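# Place the entire wire inside the bin

## Task

Move the wire into the bin so that every part of it rests lower than the bin's rim; the wire must not be left dangling over the table edge, since that can count as failure.

## Robot and tools

Robot: two arms, left_arm and right_arm, each with a parallel two-finger gripper and a wrist camera. Base poses in the scene frame: left_arm at (+0.032, +0.290, 0) m, quat_wxyz (+1.000, 0, 0, 0); right_arm at (-0.039, -0.354, 0) m, quat_wxyz (+1.000, 0, 0, -0.005). A two-camera stand sits on the floor behind the arms.

Frames. Scene frame: origin at table-top height, halfway between the nominal bases, +z up, +x out over the table, left_arm toward +y (arm names do not match image sides). Fixed cameras and the table use the scene frame. Each arm reports its hand pose, velocities, targets and wrist-camera pose in its own base frame. Motion offsets are taken along the axes of that arm's current Hand target. Gripper axes: fingers point along +z, close along y. end_effector_position is the point between the finger pads, a few millimetres short of the tips. Reported positions and orientations can be off by a few cm, more at long reach.

The 14-number row (used by execute_actions and move): left_arm dx, dy, dz, rx, ry, rz, opening, then right_arm the same seven. Every number lies in [-1, 1]; always give all 14 even if one arm is idle. dx..rz are an offset, not a pose: a displacement from that arm's Hand target as it stood when the action or move began, scaled so 1.0 = 0.6 m or 180 degrees; rx, ry, rz form one rotation vector. Sending the same offset again moves further. Six zeros re-request the current Hand target. Opening is absolute: +1 fully open (about 87 mm between pads), +0.5 about 69 mm, 0 about 43 mm, -0.5 about 18 mm, -1 closed. A 0 in the opening slot is a real command, so repeat the present opening to leave a gripper alone.

execute_actions(actions, cameras): actions is a list of actions; each action is a list of up to 15 rows, one row per 1/30 s step; fewer rows means the last row is held to fill 15 steps. All rows in an action count from the action's starting Hand target, not from the row before. cameras: list of names, ["all"], or []; omitted/null gives all images only when actions is empty. Unknown names invalidate the call.

move(target, speed, blend, opening_speed, blocking, cameras): target is one 14-number row or a list of up to 15 rows, all offsets measured from the same starting Hand targets. Grippers travel straight lines, arriving together; paths last at least 0.5 s and are cut off at 10 s total. speed: m/s, 0.002 to 2.9, default 0.25 (turn rate up to twice that in rad/s); one value or one per target. blend: corner-rounding radius in m, per target or one value; 0 means a full stop at each waypoint. opening_speed: rate of opening change per second on the -1..1 scale, at least 0.2. blocking=false returns after about 0.5 s while the move continues. Openings in the first row start immediately; openings in later rows are applied on arrival, with all arms pausing. Moves do not avoid obstacles or the other arm, and faster moves overshoot and hit harder. Avoid paths passing near an arm's own base; route around it.

wait(seconds 0 to 10, cameras): lets time pass with last commands held; returns early if a running move ends. stop(cameras): brakes a running move. zoom_image(camera, region=[x0, y0, x1, y1] in pixels, at most 504 by 504): enlarges part of the newest image from cam_head_left, cam_head_right, cam_high, cam_low, cam_left_wrist or cam_right_wrist (all 672x504). finished_scene(scene): closes the current scene, given its number; irreversible, and the wire must already be and stay in the bin.

Results: per arm end_effector_position (m) and end_effector_quat_wxyz in its base frame, Hand target (the last commanded pose after clipping, base for the next offsets), Tool commands, grip_measured (same scale as opening; Joint positions show the gripper as 0 closed to 1 open), Joint positions/velocities (velocities may say within noise or be omitted), Joint torques (N m, include gravity; joints 1-3 wrap at ±28), Motor temperatures. A move adds a move: line: done (within 10 mm and 2 degrees, at rest), off_target, moving, held, or fault, plus limits=paced (pose clipped) or limits=held (steps withheld).

Control notes: commanded orientation is clipped to within 40 degrees of the measured one each step. Grippers often settle short or sag and tilt at long reach; check position and orientation after each move and correct by sending the remaining gap as an offset. Small moves may not happen or may go sideways. A blocked arm keeps pushing until commanded back past its gripper. To grip, command about 0.04 below grip_measured at first contact for full force (about 20 N per pad); thin parts under 1 mm get less force. Joint ranges (rad): waist -2.618 to 3.054, shoulder 0 to 3.142, elbow 0 to 3.142 (straight 2.901), wrist pitch ±1.571, wrist yaw ±1.571, wrist roll ±2.094.

Avoid: any contact or squeeze between the two arms or grippers (the clearance check does not guard grippers or wrist cameras); gripping the other arm's fingers; fast impacts on the table, bin or fixtures; releasing the wire while it moves or from height; anything falling off the table or wire draping over the edge; strain on camera cables; holding loads or stretched poses long (MOTOR HOT at 75 °C, fault fold at 90 °C, collapse at 100 °C). Occasional external nudges may shift loose objects, so recheck before finishing.

Each tool is called in YAML: its name, and indented under it one key for each argument.

## Session

execute_actions:
  actions: []

Scene clock: 0.00 s.
left_arm: end_effector_position=(+0.3062, -0.1116, +0.0866) grip_measured=+0.991 end_effector_quat_wxyz=(+0.490, +0.046, +0.849, -0.193) | right_arm: end_effector_position=(+0.3170, +0.0361, +0.0733) grip_measured=+0.993 end_effector_quat_wxyz=(+0.501, -0.048, +0.863, +0.054)
Joint positions: left_arm=[-0.222 1.092 0.382 0.241 0.184 -0.228 0.995] | right_arm=[0.067 1.093 0.378 0.198 -0.083 0.004 0.997]
Joint velocities: within noise
Joint torques (N m): no reading
Motor temperatures (°C): left_arm=[23 32 33 31 25 24 23] | right_arm=[19 31 33 38 23 24 22]
Heat: left arm: 33 °C; right arm: 38 °C.
Hand target: left_arm +0.3081, -0.1120, +0.0905; +0.494, +0.046, +0.846, -0.193 | right_arm +0.3229, +0.0365, +0.0833; +0.514, -0.049, +0.855, +0.054
Tool commands: left_gripper/opening=+1.0 right_gripper/opening=+1.0

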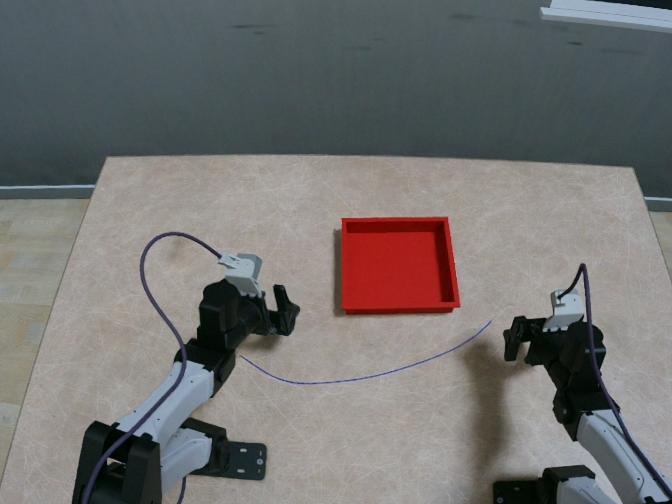

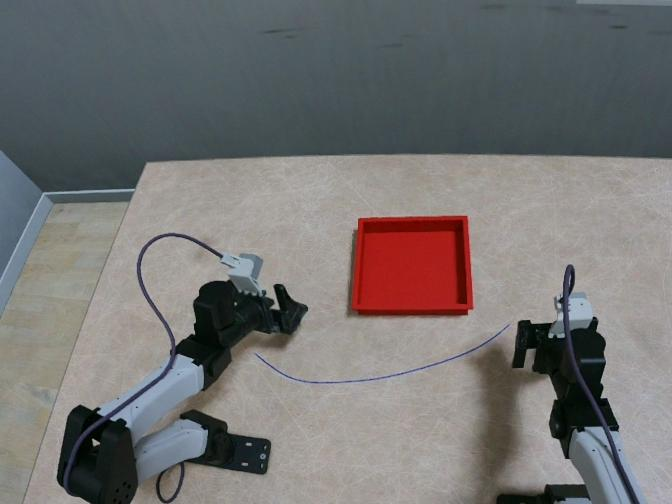

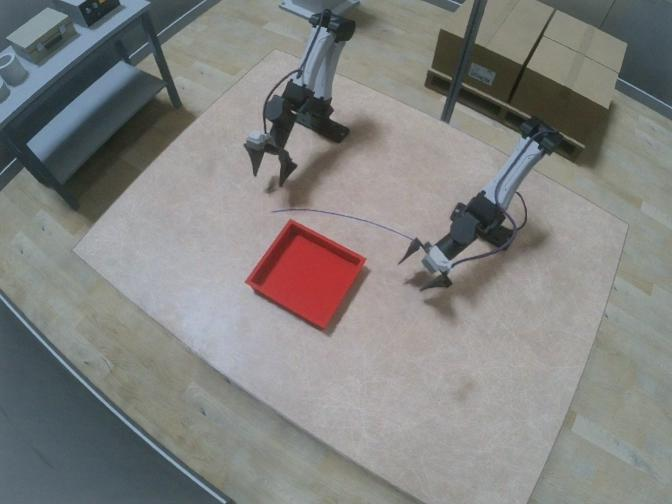

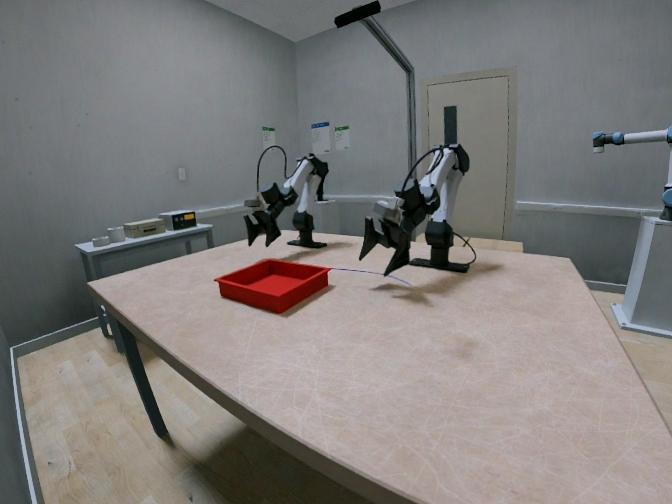

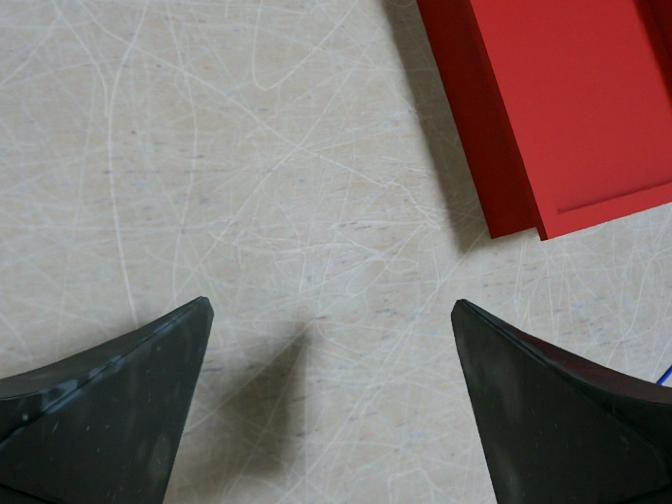

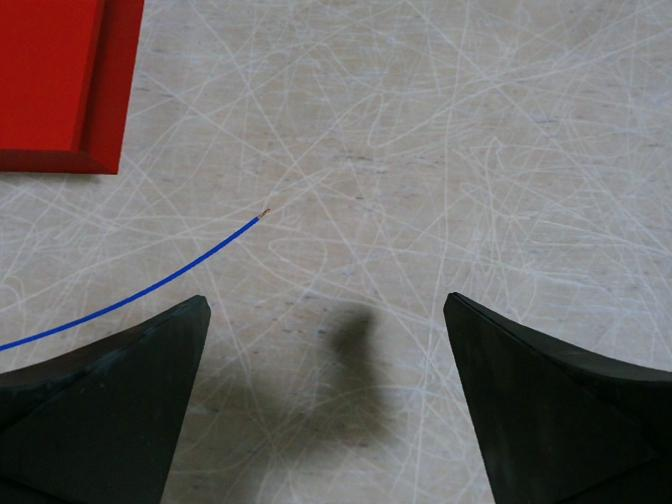

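move:
  target: [-0.0996,-0.0328,-0.0508,-0.130,0.332,-0.031,1,-0.103,0.005,-0.0545,0.036,0.344,0.033,1]
  cameras: ["all"]

Scene clock: 46.30 s.
left_arm: end_effector_position=(+0.3068, -0.1101, +0.1583) grip_measured=+0.991 end_effector_quat_wxyz=(-0.002, -0.001, +1.000, -0.004) | right_arm: end_effector_position=(+0.3174, +0.0350, +0.1488) grip_measured=+0.993 end_effector_quat_wxyz=(-0.008, -0.001, +1.000, +0.004)
Joint positions: left_arm=[-0.302 1.953 1.909 -1.529 0.008 -0.304 0.995] | right_arm=[0.093 1.939 1.849 -1.496 -0.009 0.091 0.997]
Joint torques (N m): left_arm=[-1.1 -8.39 7.23 0.24 -0.18 -0.16] | right_arm=[0.81 -8.8 8.87 0.21 0.06 0.12]
Motor temperatures (°C): left_arm=[23 32 36 35 24 23 23] | right_arm=[19 31 38 40 23 23 21]
Heat: left arm: 36 °C; right arm: 40 °C.
Hand target: left_arm +0.3082, -0.1120, +0.1605; +0.000, +0.000, +1.000, +0.000 | right_arm +0.3227, +0.0365, +0.1532; +0.000, +0.000, +1.000, +0.001
Off the commanded pose: left_arm 0.003 m, 0 deg | right_arm 0.007 m, 1 deg.
move: done

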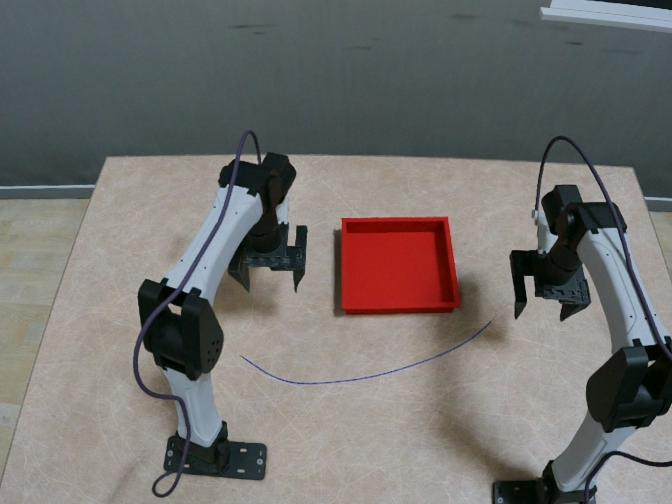

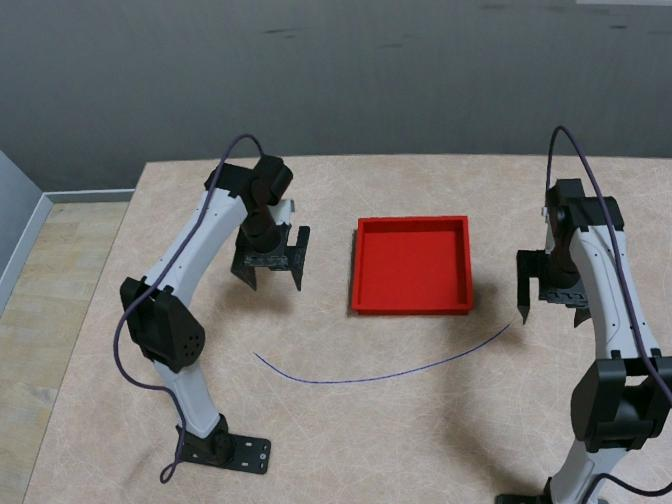

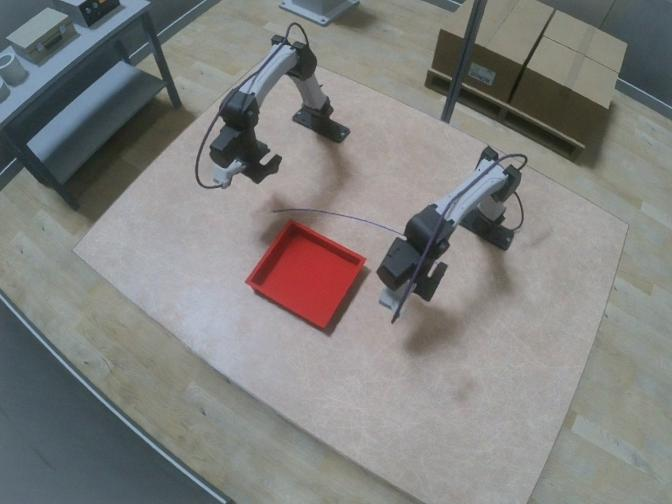

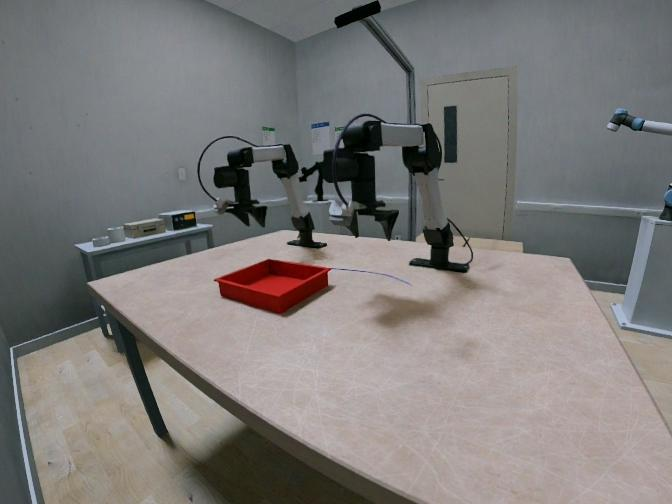

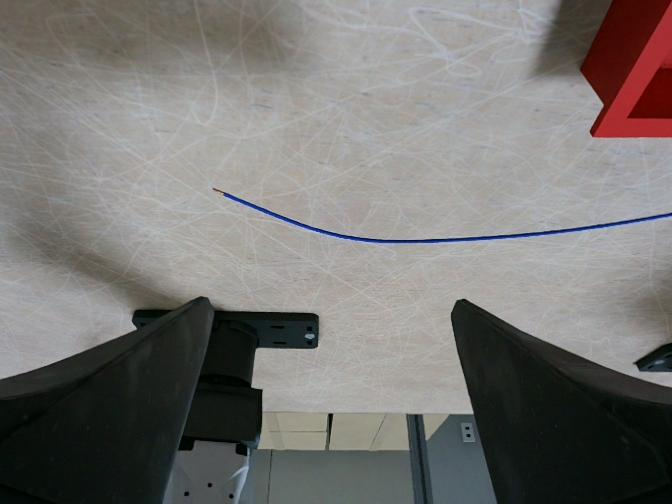

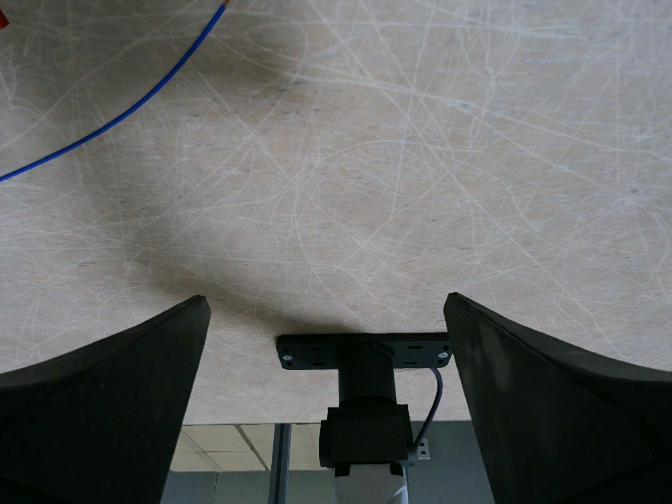

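move:
  target: [0.237,-0.047,0.167,0,0,-0.417,0,0.065,0.256,0.155,0,0,0.348,0]
  cameras: ["cam_head_left","cam_left_wrist","cam_right_wrist"]

Scene clock: 94.30 s.
left_arm: end_effector_position=(+0.1653, -0.1397, +0.0599) grip_measured=+0.000 end_effector_quat_wxyz=(-0.007, -0.609, +0.793, +0.006) | right_arm: end_effector_position=(+0.2800, +0.1878, +0.0478) grip_measured=+0.000 end_effector_quat_wxyz=(-0.018, +0.517, +0.855, -0.021)
Joint positions: left_arm=[-0.507 1.349 0.861 -1.1 0.008 -1.817 0.5] | right_arm=[0.463 1.9 1.392 -1.117 -0.008 1.55 0.5]
Joint torques (N m): left_arm=[-1.01 -4.94 4.71 0.39 -0.18 -0.18] | right_arm=[0.75 -13.94 4.74 0.29 0.1 0.15]
Motor temperatures (°C): left_arm=[23 35 38 29 24 23 22] | right_arm=[19 36 40 35 23 23 20]
Heat: left arm: 38 °C; right arm: 40 °C.
Hand target: left_arm +0.1660, -0.1403, +0.0604; +0.000, -0.609, +0.793, +0.000 | right_arm +0.2838, +0.1902, +0.0603; +0.000, +0.520, +0.854, +0.000
Off the commanded pose: left_arm 0.001 m, 1 deg | right_arm 0.013 m, 3 deg.
move: off_target (right_arm)
Images, in order (width x height): cam_head_left 672x504, cam_left_wrist 672x504, cam_right_wrist 672x504.

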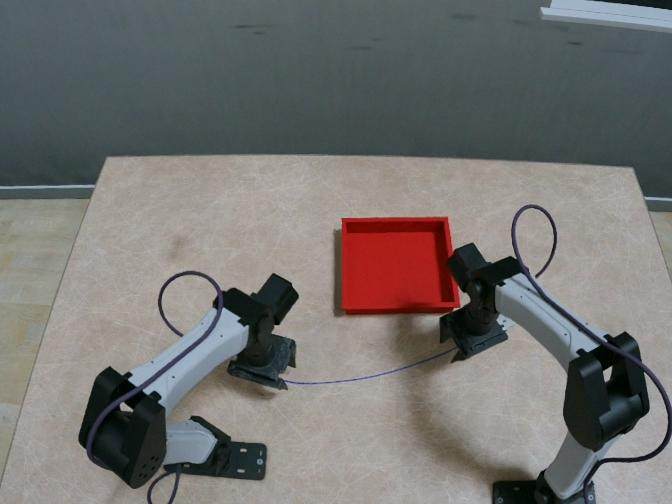

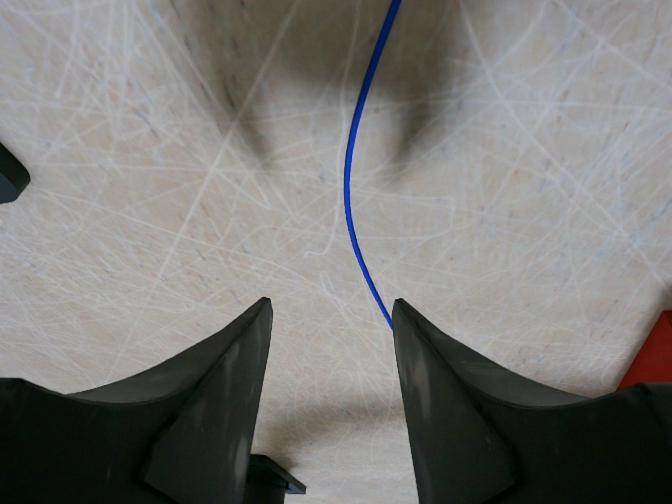

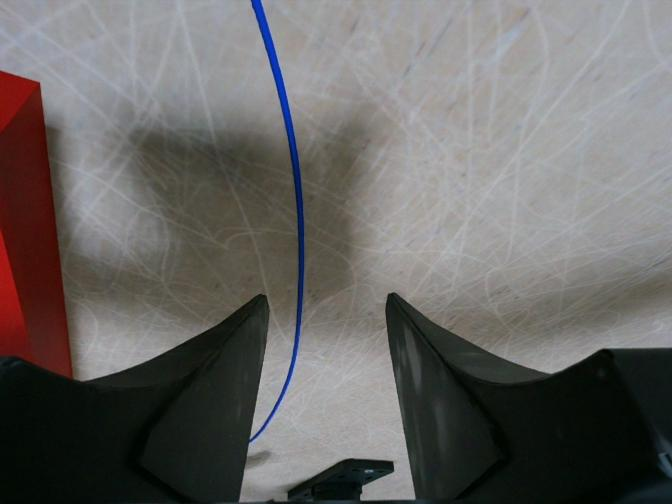

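move:
  target: [0,-0.008,0.067,0,0,0,0,0,0.0225,0.047,-0.0175,0,0,0]
  speed: 0.12
  cameras: ["cam_head_left","cam_left_wrist","cam_right_wrist"]

Scene clock: 113.70 s.
left_arm: end_effector_position=(+0.1701, -0.1424, +0.0232) grip_measured=+0.000 end_effector_quat_wxyz=(-0.003, -0.609, +0.793, -0.002) | right_arm: end_effector_position=(+0.2935, +0.1945, +0.0290) grip_measured=+0.000 end_effector_quat_wxyz=(+0.005, +0.518, +0.855, +0.015)
Joint positions: left_arm=[-0.507 1.405 0.751 -0.915 0.008 -1.817 0.5] | right_arm=[0.463 1.899 1.314 -0.955 -0.008 1.551 0.5]
Joint torques (N m): left_arm=[-0.49 -3.21 4.64 0.43 -0.2 -0.14] | right_arm=[0.76 -10.88 4.71 0.5 0.1 0.12]
Motor temperatures (°C): left_arm=[23 35 37 28 24 22 22] | right_arm=[19 41 39 34 23 23 20]
Heat: left arm: 37 °C; right arm: 41 °C.
Hand target: left_arm +0.1706, -0.1415, +0.0202; +0.000, -0.609, +0.793, +0.000 | right_arm +0.2959, +0.1965, +0.0322; +0.014, +0.520, +0.854, +0.024
Off the commanded pose: left_arm 0.003 m, 0 deg | right_arm 0.004 m, 1 deg.
move: done
Images, in order (width x height): cam_head_left 672x504, cam_left_wrist 672x504, cam_right_wrist 672x504.

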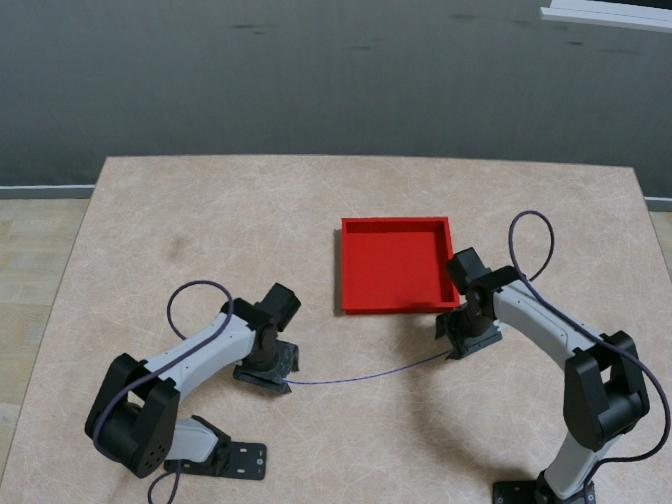

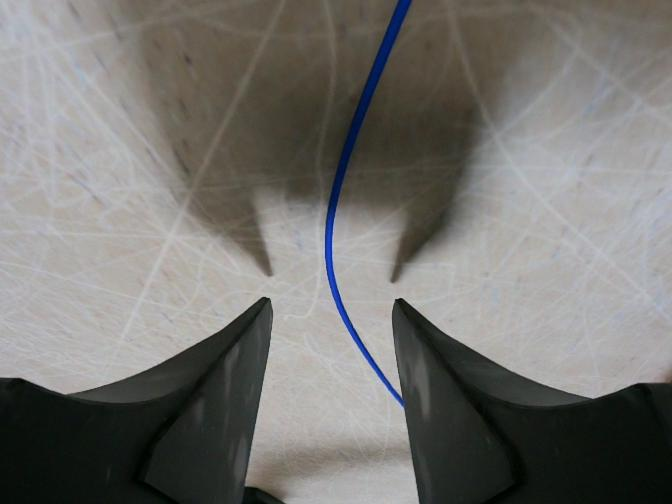

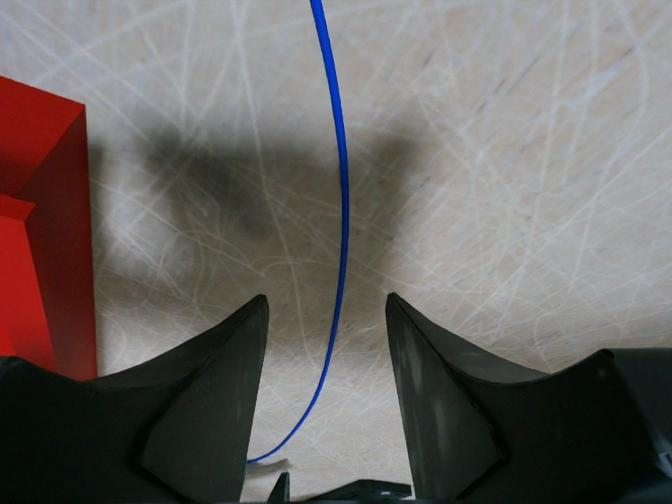

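move:
  target: [0,0,0.024,0,0,0,0,0,0,0.032,0,0,0,0]
  speed: 0.05
  cameras: ["cam_left_wrist","cam_right_wrist"]

Scene clock: 118.53 s.
left_arm: end_effector_position=(+0.1718, -0.1433, +0.0122) grip_measured=+0.000 end_effector_quat_wxyz=(-0.002, -0.609, +0.793, -0.006) | right_arm: end_effector_position=(+0.2964, +0.1960, +0.0194) grip_measured=+0.000 end_effector_quat_wxyz=(+0.012, +0.518, +0.855, +0.027)
Joint positions: left_arm=[-0.507 1.426 0.719 -0.854 0.008 -1.817 0.5] | right_arm=[0.463 1.899 1.272 -0.884 -0.008 1.551 0.5]
Joint torques (N m): left_arm=[-0.53 -2.62 3.88 0.51 -0.2 -0.11] | right_arm=[0.79 -7.9 4.75 0.54 0.1 0.14]
Heat: left arm: 37 °C; right arm: 41 °C.
Hand target: left_arm +0.1706, -0.1415, +0.0058; +0.000, -0.609, +0.793, +0.000 | right_arm +0.2968, +0.1969, +0.0130; +0.014, +0.520, +0.854, +0.024
Off the commanded pose: left_arm 0.007 m, 1 deg | right_arm 0.006 m, 1 deg.
move: done
Images, in order (width x height): cam_left_wrist 672x504, cam_right_wrist 672x504.

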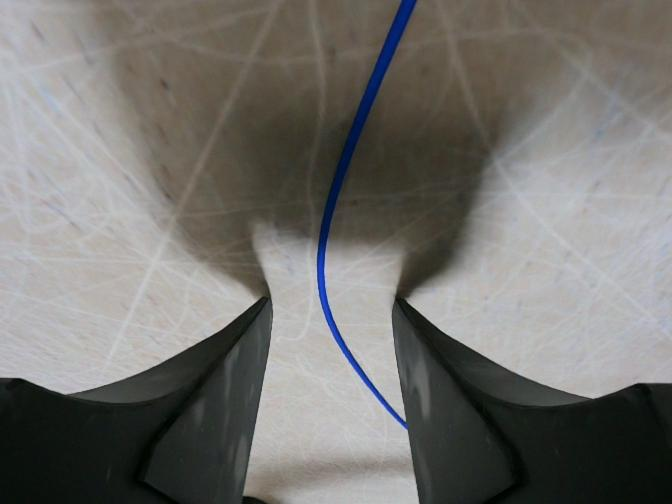

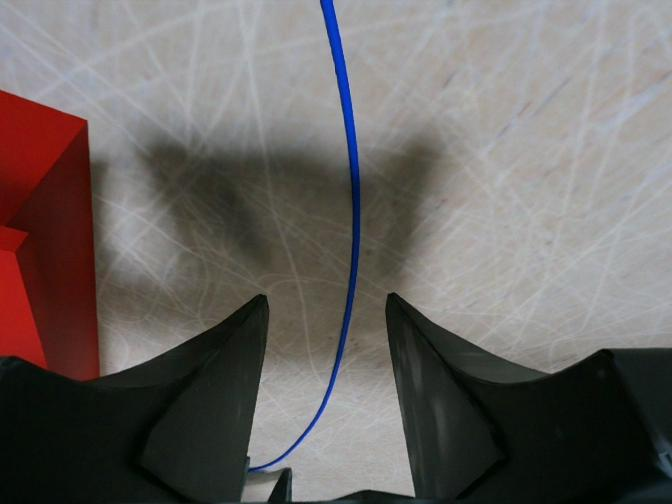

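move:
  target: [0,0,-0.004,0,0,0,0,0,0,0.014,0,0,0,0]
  speed: 0.04
  cameras: ["cam_left_wrist","cam_right_wrist"]

Scene clock: 124.10 s.
left_arm: end_effector_position=(+0.1720, -0.1434, +0.0122) grip_measured=+0.000 end_effector_quat_wxyz=(-0.002, -0.609, +0.793, -0.006) | right_arm: end_effector_position=(+0.2968, +0.1962, +0.0099) grip_measured=+0.000 end_effector_quat_wxyz=(+0.012, +0.518, +0.855, +0.026)
Joint positions: left_arm=[-0.507 1.426 0.719 -0.854 0.008 -1.817 0.5] | right_arm=[0.463 1.918 1.257 -0.854 -0.008 1.551 0.5]
Joint torques (N m): left_arm=[-0.4 -3.15 4.31 0.37 -0.19 -0.13] | right_arm=[0.81 -8.32 4.71 0.53 0.1 0.14]
Heat: left arm: 36 °C; right arm: 40 °C.
Hand target: left_arm +0.1706, -0.1415, +0.0082; +0.000, -0.609, +0.793, +0.000 | right_arm +0.2973, +0.1972, +0.0047; +0.014, +0.520, +0.854, +0.024
Off the commanded pose: left_arm 0.005 m, 1 deg | right_arm 0.005 m, 0 deg.
move: done
Images, in order (width x height): cam_left_wrist 672x504, cam_right_wrist 672x504.

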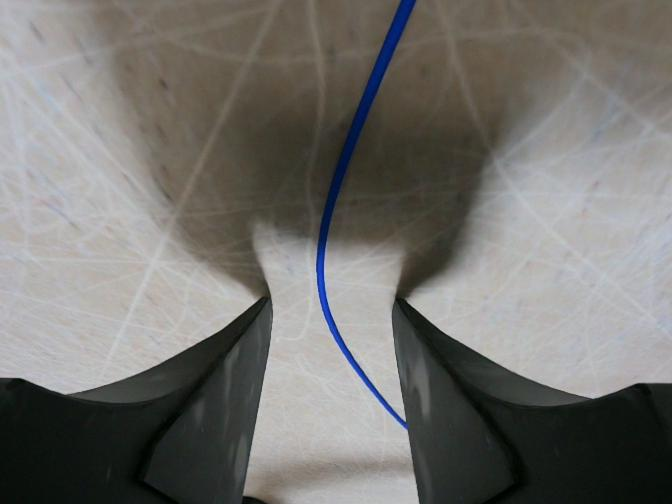

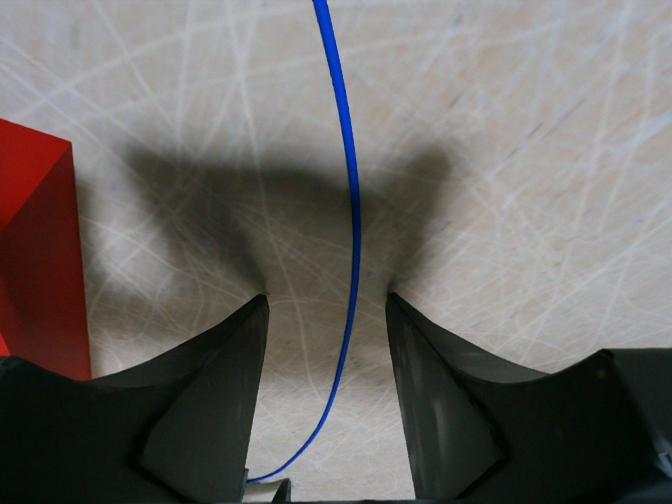

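move:
  target: [0,0,0,0,0,0,-1,0,0,0,0,0,0,-1]
  opening_speed: 0.6
  cameras: ["cam_left_wrist","cam_right_wrist"]

Scene clock: 129.20 s.
left_arm: end_effector_position=(+0.1727, -0.1438, +0.0122) grip_measured=-0.976 end_effector_quat_wxyz=(-0.001, -0.609, +0.793, -0.008) | right_arm: end_effector_position=(+0.2969, +0.1962, +0.0099) grip_measured=-1.000 end_effector_quat_wxyz=(+0.012, +0.518, +0.855, +0.026)
Joint positions: left_arm=[-0.507 1.426 0.719 -0.85 0.008 -1.817 0.012] | right_arm=[0.463 1.918 1.257 -0.853 -0.008 1.551 0]
Joint torques (N m): left_arm=[-0.44 -3.06 4.44 0.32 -0.2 -0.09] | right_arm=[0.81 -8.31 4.7 0.54 0.1 0.13]
Heat: left arm: 36 °C; right arm: 39 °C.
Hand target: left_arm +0.1706, -0.1415, +0.0082; +0.000, -0.609, +0.793, +0.000 | right_arm +0.2973, +0.1972, +0.0047; +0.014, +0.520, +0.854, +0.024
Off the commanded pose: left_arm 0.005 m, 1 deg | right_arm 0.005 m, 0 deg.
move: done
Images, in order (width x height): cam_left_wrist 672x504, cam_right_wrist 672x504.

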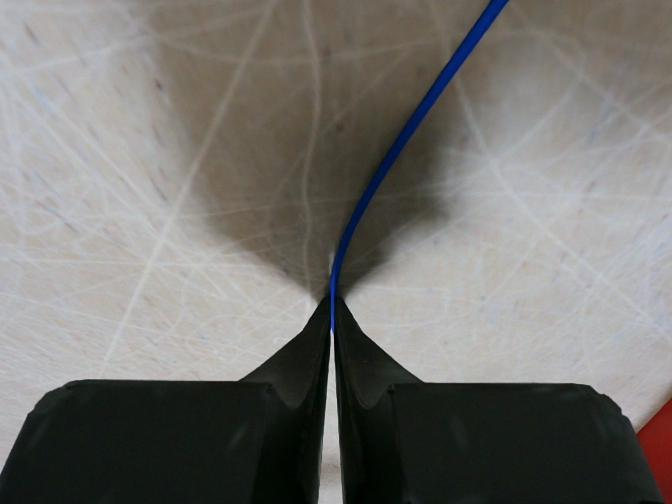

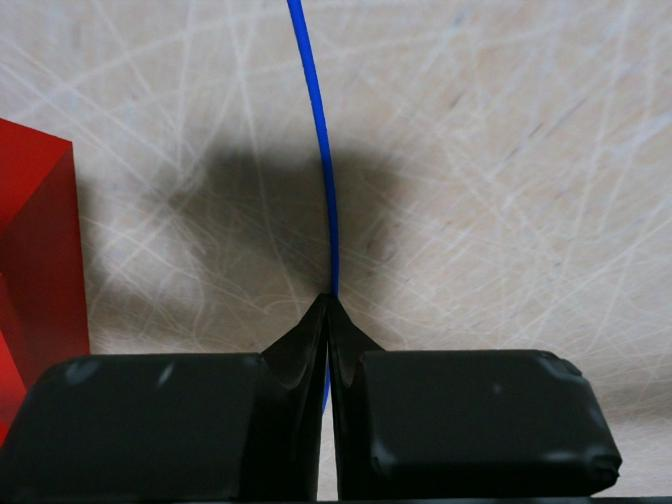

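move:
  target: [0,0,-0.1,0,0,0,-1,0,0,-0.1,0,0,0,-1]
  speed: 0.1
  cameras: ["cam_head_left","cam_low","cam_left_wrist","cam_right_wrist"]

Scene clock: 133.70 s.
left_arm: end_effector_position=(+0.1674, -0.1408, +0.0617) grip_measured=-0.976 end_effector_quat_wxyz=(-0.007, -0.609, +0.793, +0.007) | right_arm: end_effector_position=(+0.2861, +0.1908, +0.0457) grip_measured=-1.000 end_effector_quat_wxyz=(-0.003, +0.518, +0.855, +0.002)
Joint positions: left_arm=[-0.507 1.358 0.875 -1.106 0.008 -1.817 0.012] | right_arm=[0.463 1.877 1.354 -1.047 -0.008 1.552 0]
Joint torques (N m): left_arm=[-0.49 -4.88 6.87 0.16 -0.18 -0.11] | right_arm=[0.75 -12.72 8.35 0.14 0.1 0.13]
Heat: left arm: 36 °C; right arm: 39 °C.
Hand target: left_arm +0.1706, -0.1415, +0.0682; +0.000, -0.609, +0.793, +0.000 | right_arm +0.2943, +0.1956, +0.0645; +0.014, +0.520, +0.854, +0.024
Off the commanded pose: left_arm 0.007 m, 1 deg | right_arm 0.021 m, 3 deg.
move: off_target (right_arm)
Images, in order (width x height): cam_head_left 672x504, cam_low 672x504, cam_left_wrist 672x504, cam_right_wrist 672x504.

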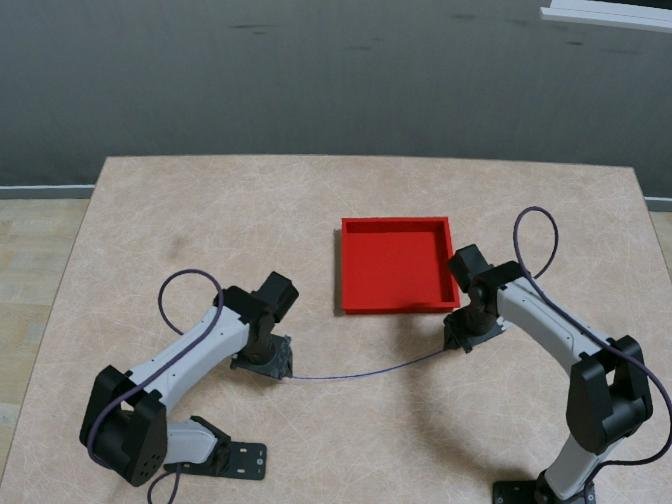

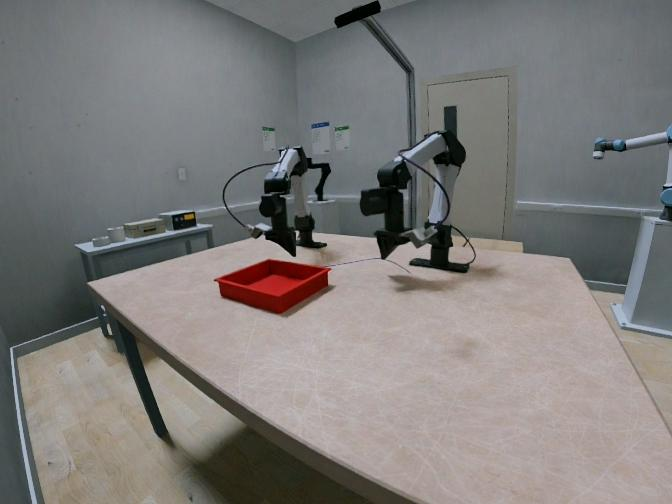

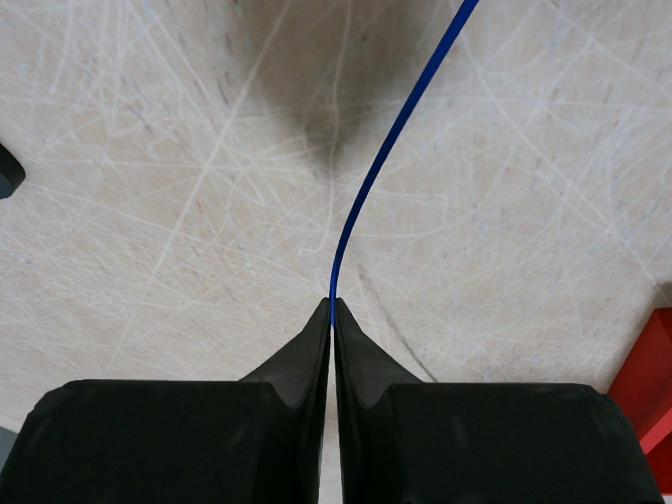

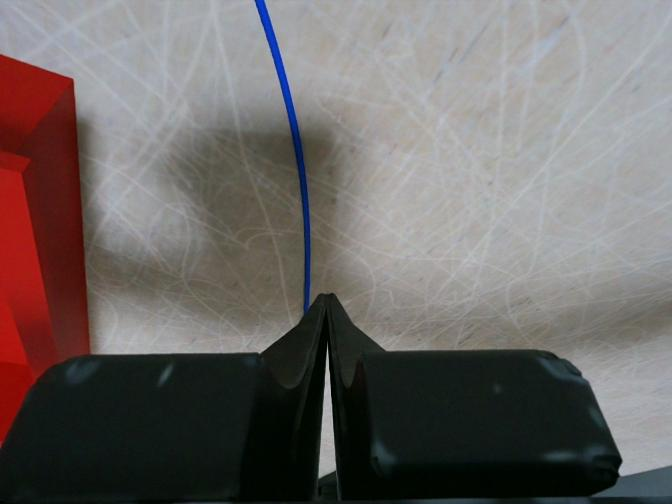

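zoom_image:
  camera: "cam_low"
  region: [220, 180, 470, 320]

zoom_image:
  camera: "cam_head_left"
  region: [220, 280, 520, 420]

Scaled by 2.016.

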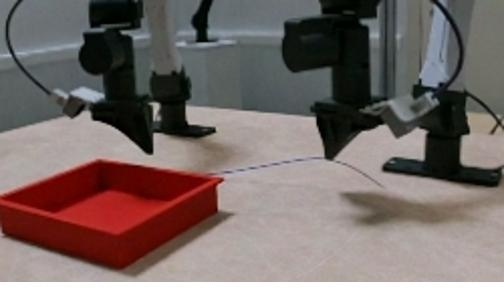

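Scaled by 1.680.

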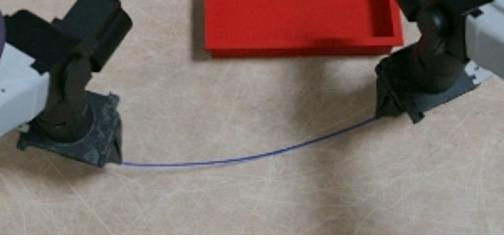

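move:
  target:
    - [0,0,0,0,0,0,-1,0,0,0.05,0,0,0,0]
    - [0,0,0,0,0,0,-1,0,0,0.106,0,0,0,0]
  speed: [0.1,0.04]
  opening_speed: 1
  cameras: ["cam_head_left","cam_low","cam_right_wrist"]

Scene clock: 151.00 s.
left_arm: end_effector_position=(+0.1673, -0.1408, +0.0617) grip_measured=-0.976 end_effector_quat_wxyz=(-0.007, -0.609, +0.793, +0.007) | right_arm: end_effector_position=(+0.2943, +0.1953, +0.0083) grip_measured=+0.000 end_effector_quat_wxyz=(+0.008, +0.518, +0.855, +0.022)
Joint positions: left_arm=[-0.507 1.358 0.875 -1.106 0.008 -1.817 0.012] | right_arm=[0.463 1.92 1.253 -0.858 -0.011 1.552 0.5]
Joint torques (N m): left_arm=[-0.47 -4.83 6.87 0.08 -0.19 -0.11] | right_arm=[0.76 -7.92 4.31 0.73 0.11 0.12]
Heat: left arm: 36 °C; right arm: 40 °C.
Hand target: left_arm +0.1706, -0.1415, +0.0682; +0.000, -0.609, +0.793, +0.000 | right_arm +0.2973, +0.1973, +0.0010; +0.014, +0.520, +0.854, +0.024
Off the commanded pose: left_arm 0.007 m, 1 deg | right_arm 0.008 m, 1 deg.
move: done
Images, in order (width x height): cam_head_left 672x504, cam_low 672x504, cam_right_wrist 672x504.

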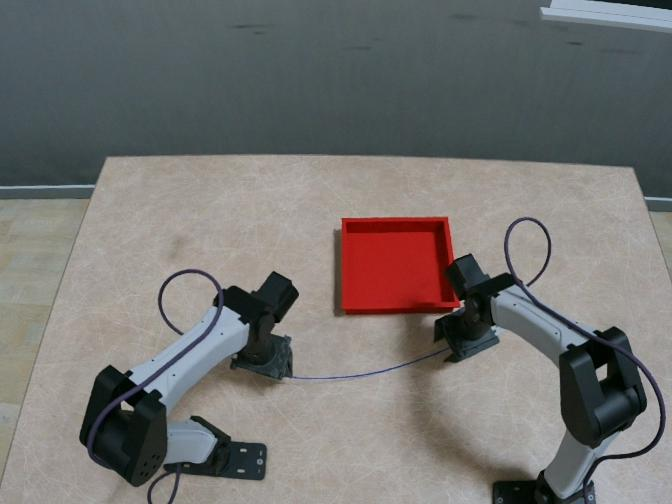

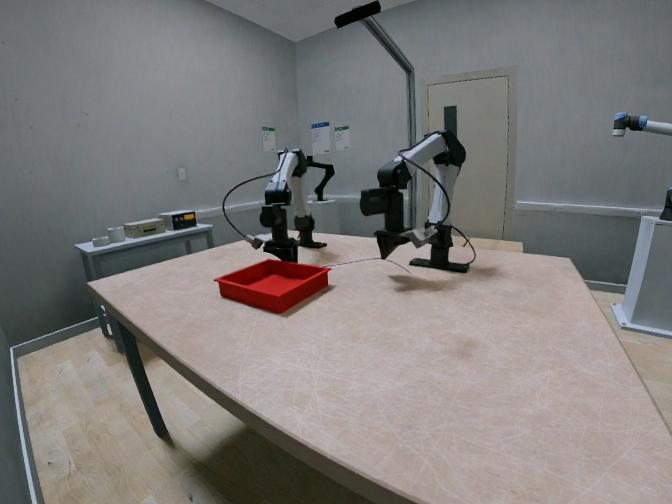

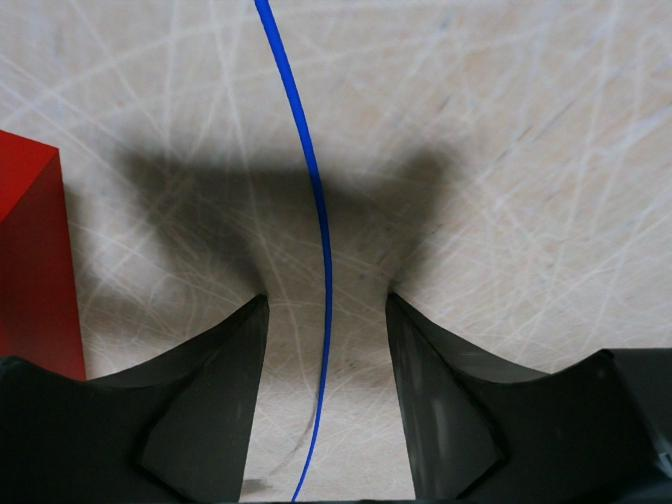

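move:
  target:
    - [0,0,0,0,0,0,-1,0,0,0.008,0,0,0,0]
    - [0,0,0,0,0,0,-1,0,0,0.008,0,0,0,-1]
  speed: 0.04
  opening_speed: 0.6
  cameras: ["cam_right_wrist"]

Scene clock: 157.30 s.
left_arm: end_effector_position=(+0.1673, -0.1408, +0.0617) grip_measured=-0.976 end_effector_quat_wxyz=(-0.007, -0.609, +0.793, +0.007) | right_arm: end_effector_position=(+0.2979, +0.1983, +0.0072) grip_measured=-0.974 end_effector_quat_wxyz=(+0.010, +0.518, +0.855, +0.032)
Joint positions: left_arm=[-0.507 1.358 0.875 -1.106 0.008 -1.817 0.012] | right_arm=[0.463 1.922 1.249 -0.833 -0.016 1.552 0.013]
Joint torques (N m): left_arm=[-0.5 -4.75 6.87 0.12 -0.21 -0.1] | right_arm=[0.79 -7.31 3.95 0.67 0.17 0.12]
Heat: left arm: 36 °C; right arm: 39 °C.
Hand target: left_arm +0.1706, -0.1415, +0.0682; +0.000, -0.609, +0.793, +0.000 | right_arm +0.2976, +0.1974, -0.0037; +0.014, +0.520, +0.854, +0.024
Off the commanded pose: left_arm 0.007 m, 1 deg | right_arm 0.011 m, 1 deg.
move: off_target (right_arm); target 2's new opening was sent with right_arm's hand 0.012 m and 1 deg from that target
Images, in order (width x height): cam_right_wrist 672x504.

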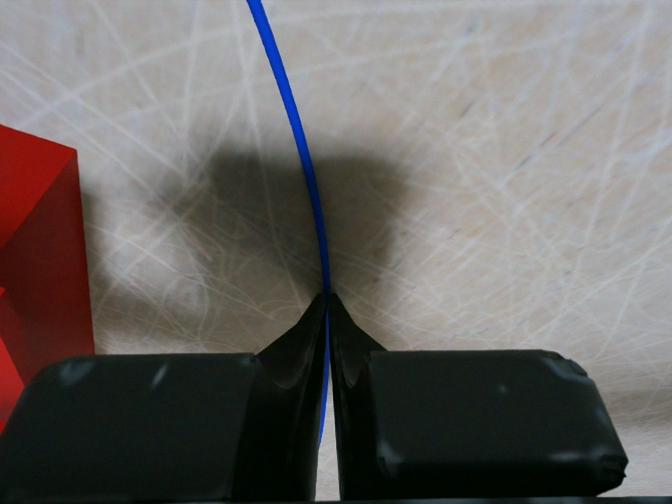

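move:
  target: [0,0,-0.15,0,0,0,-1,0,0,-0.25,0,0,0,-1]
  speed: 0.15
  cameras: ["all"]

Scene clock: 172.77 s.
left_arm: end_effector_position=(+0.1694, -0.1419, +0.1531) grip_measured=-0.976 end_effector_quat_wxyz=(-0.006, -0.609, +0.793, +0.003) | right_arm: end_effector_position=(+0.2860, +0.1913, +0.1271) grip_measured=-0.974 end_effector_quat_wxyz=(-0.004, +0.519, +0.855, +0.003)
Joint positions: left_arm=[-0.507 1.338 1.225 -1.467 0.008 -1.817 0.012] | right_arm=[0.463 1.838 1.63 -1.362 -0.011 1.553 0.013]
Joint torques (N m): left_arm=[-0.44 -3.77 7.02 0.12 -0.21 -0.09] | right_arm=[0.72 -12.3 8.76 0.14 0.12 0.12]
Heat: left arm: 36 °C; right arm: 37 °C.
Hand target: left_arm +0.1707, -0.1415, +0.1582; +0.000, -0.609, +0.793, +0.000 | right_arm +0.2903, +0.1934, +0.1460; +0.014, +0.520, +0.854, +0.024
Off the commanded pose: left_arm 0.005 m, 1 deg | right_arm 0.019 m, 3 deg.
move: off_target (right_arm)

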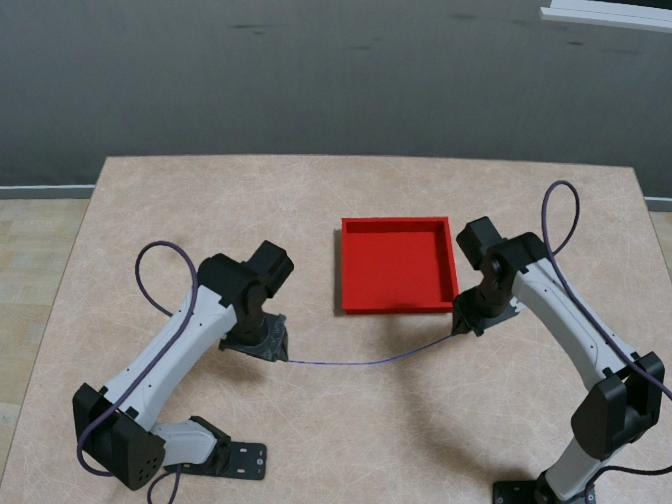

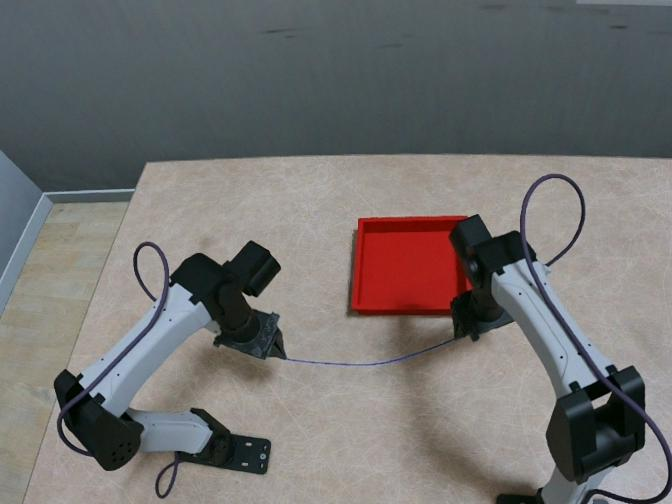

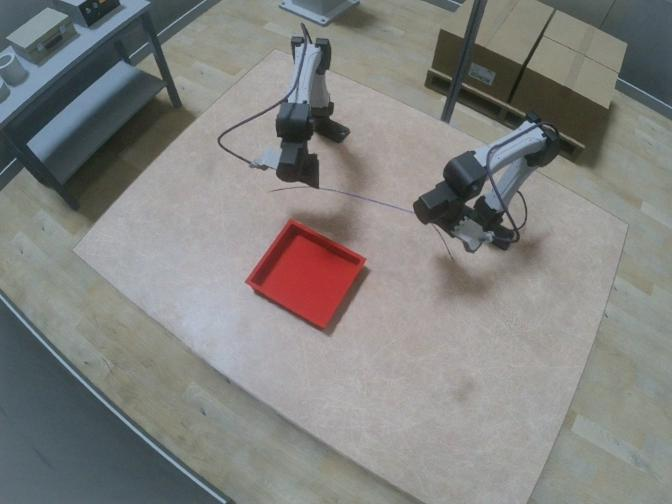

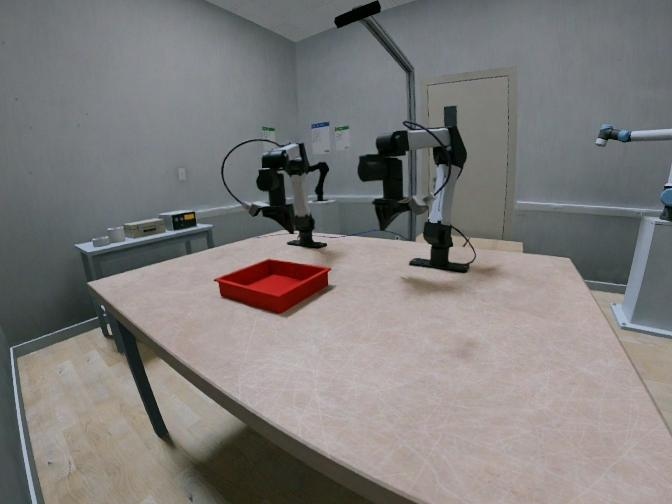

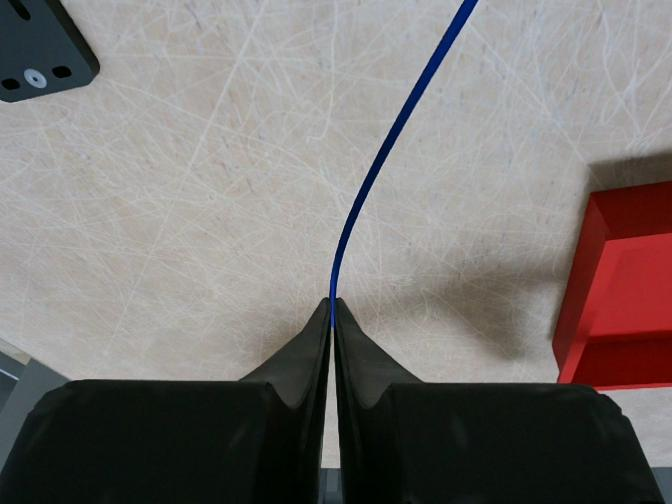

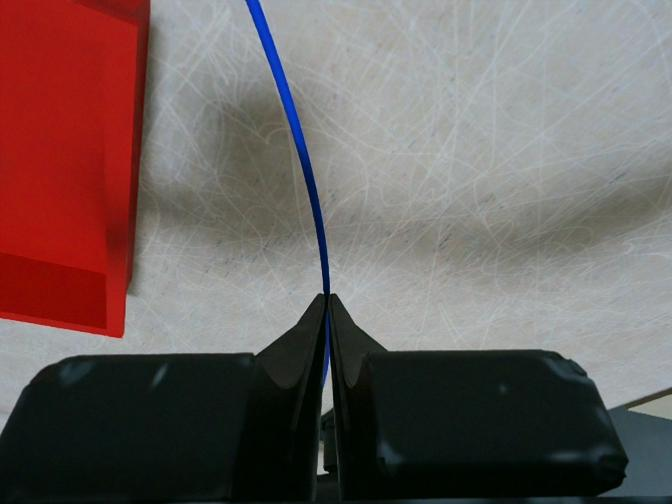

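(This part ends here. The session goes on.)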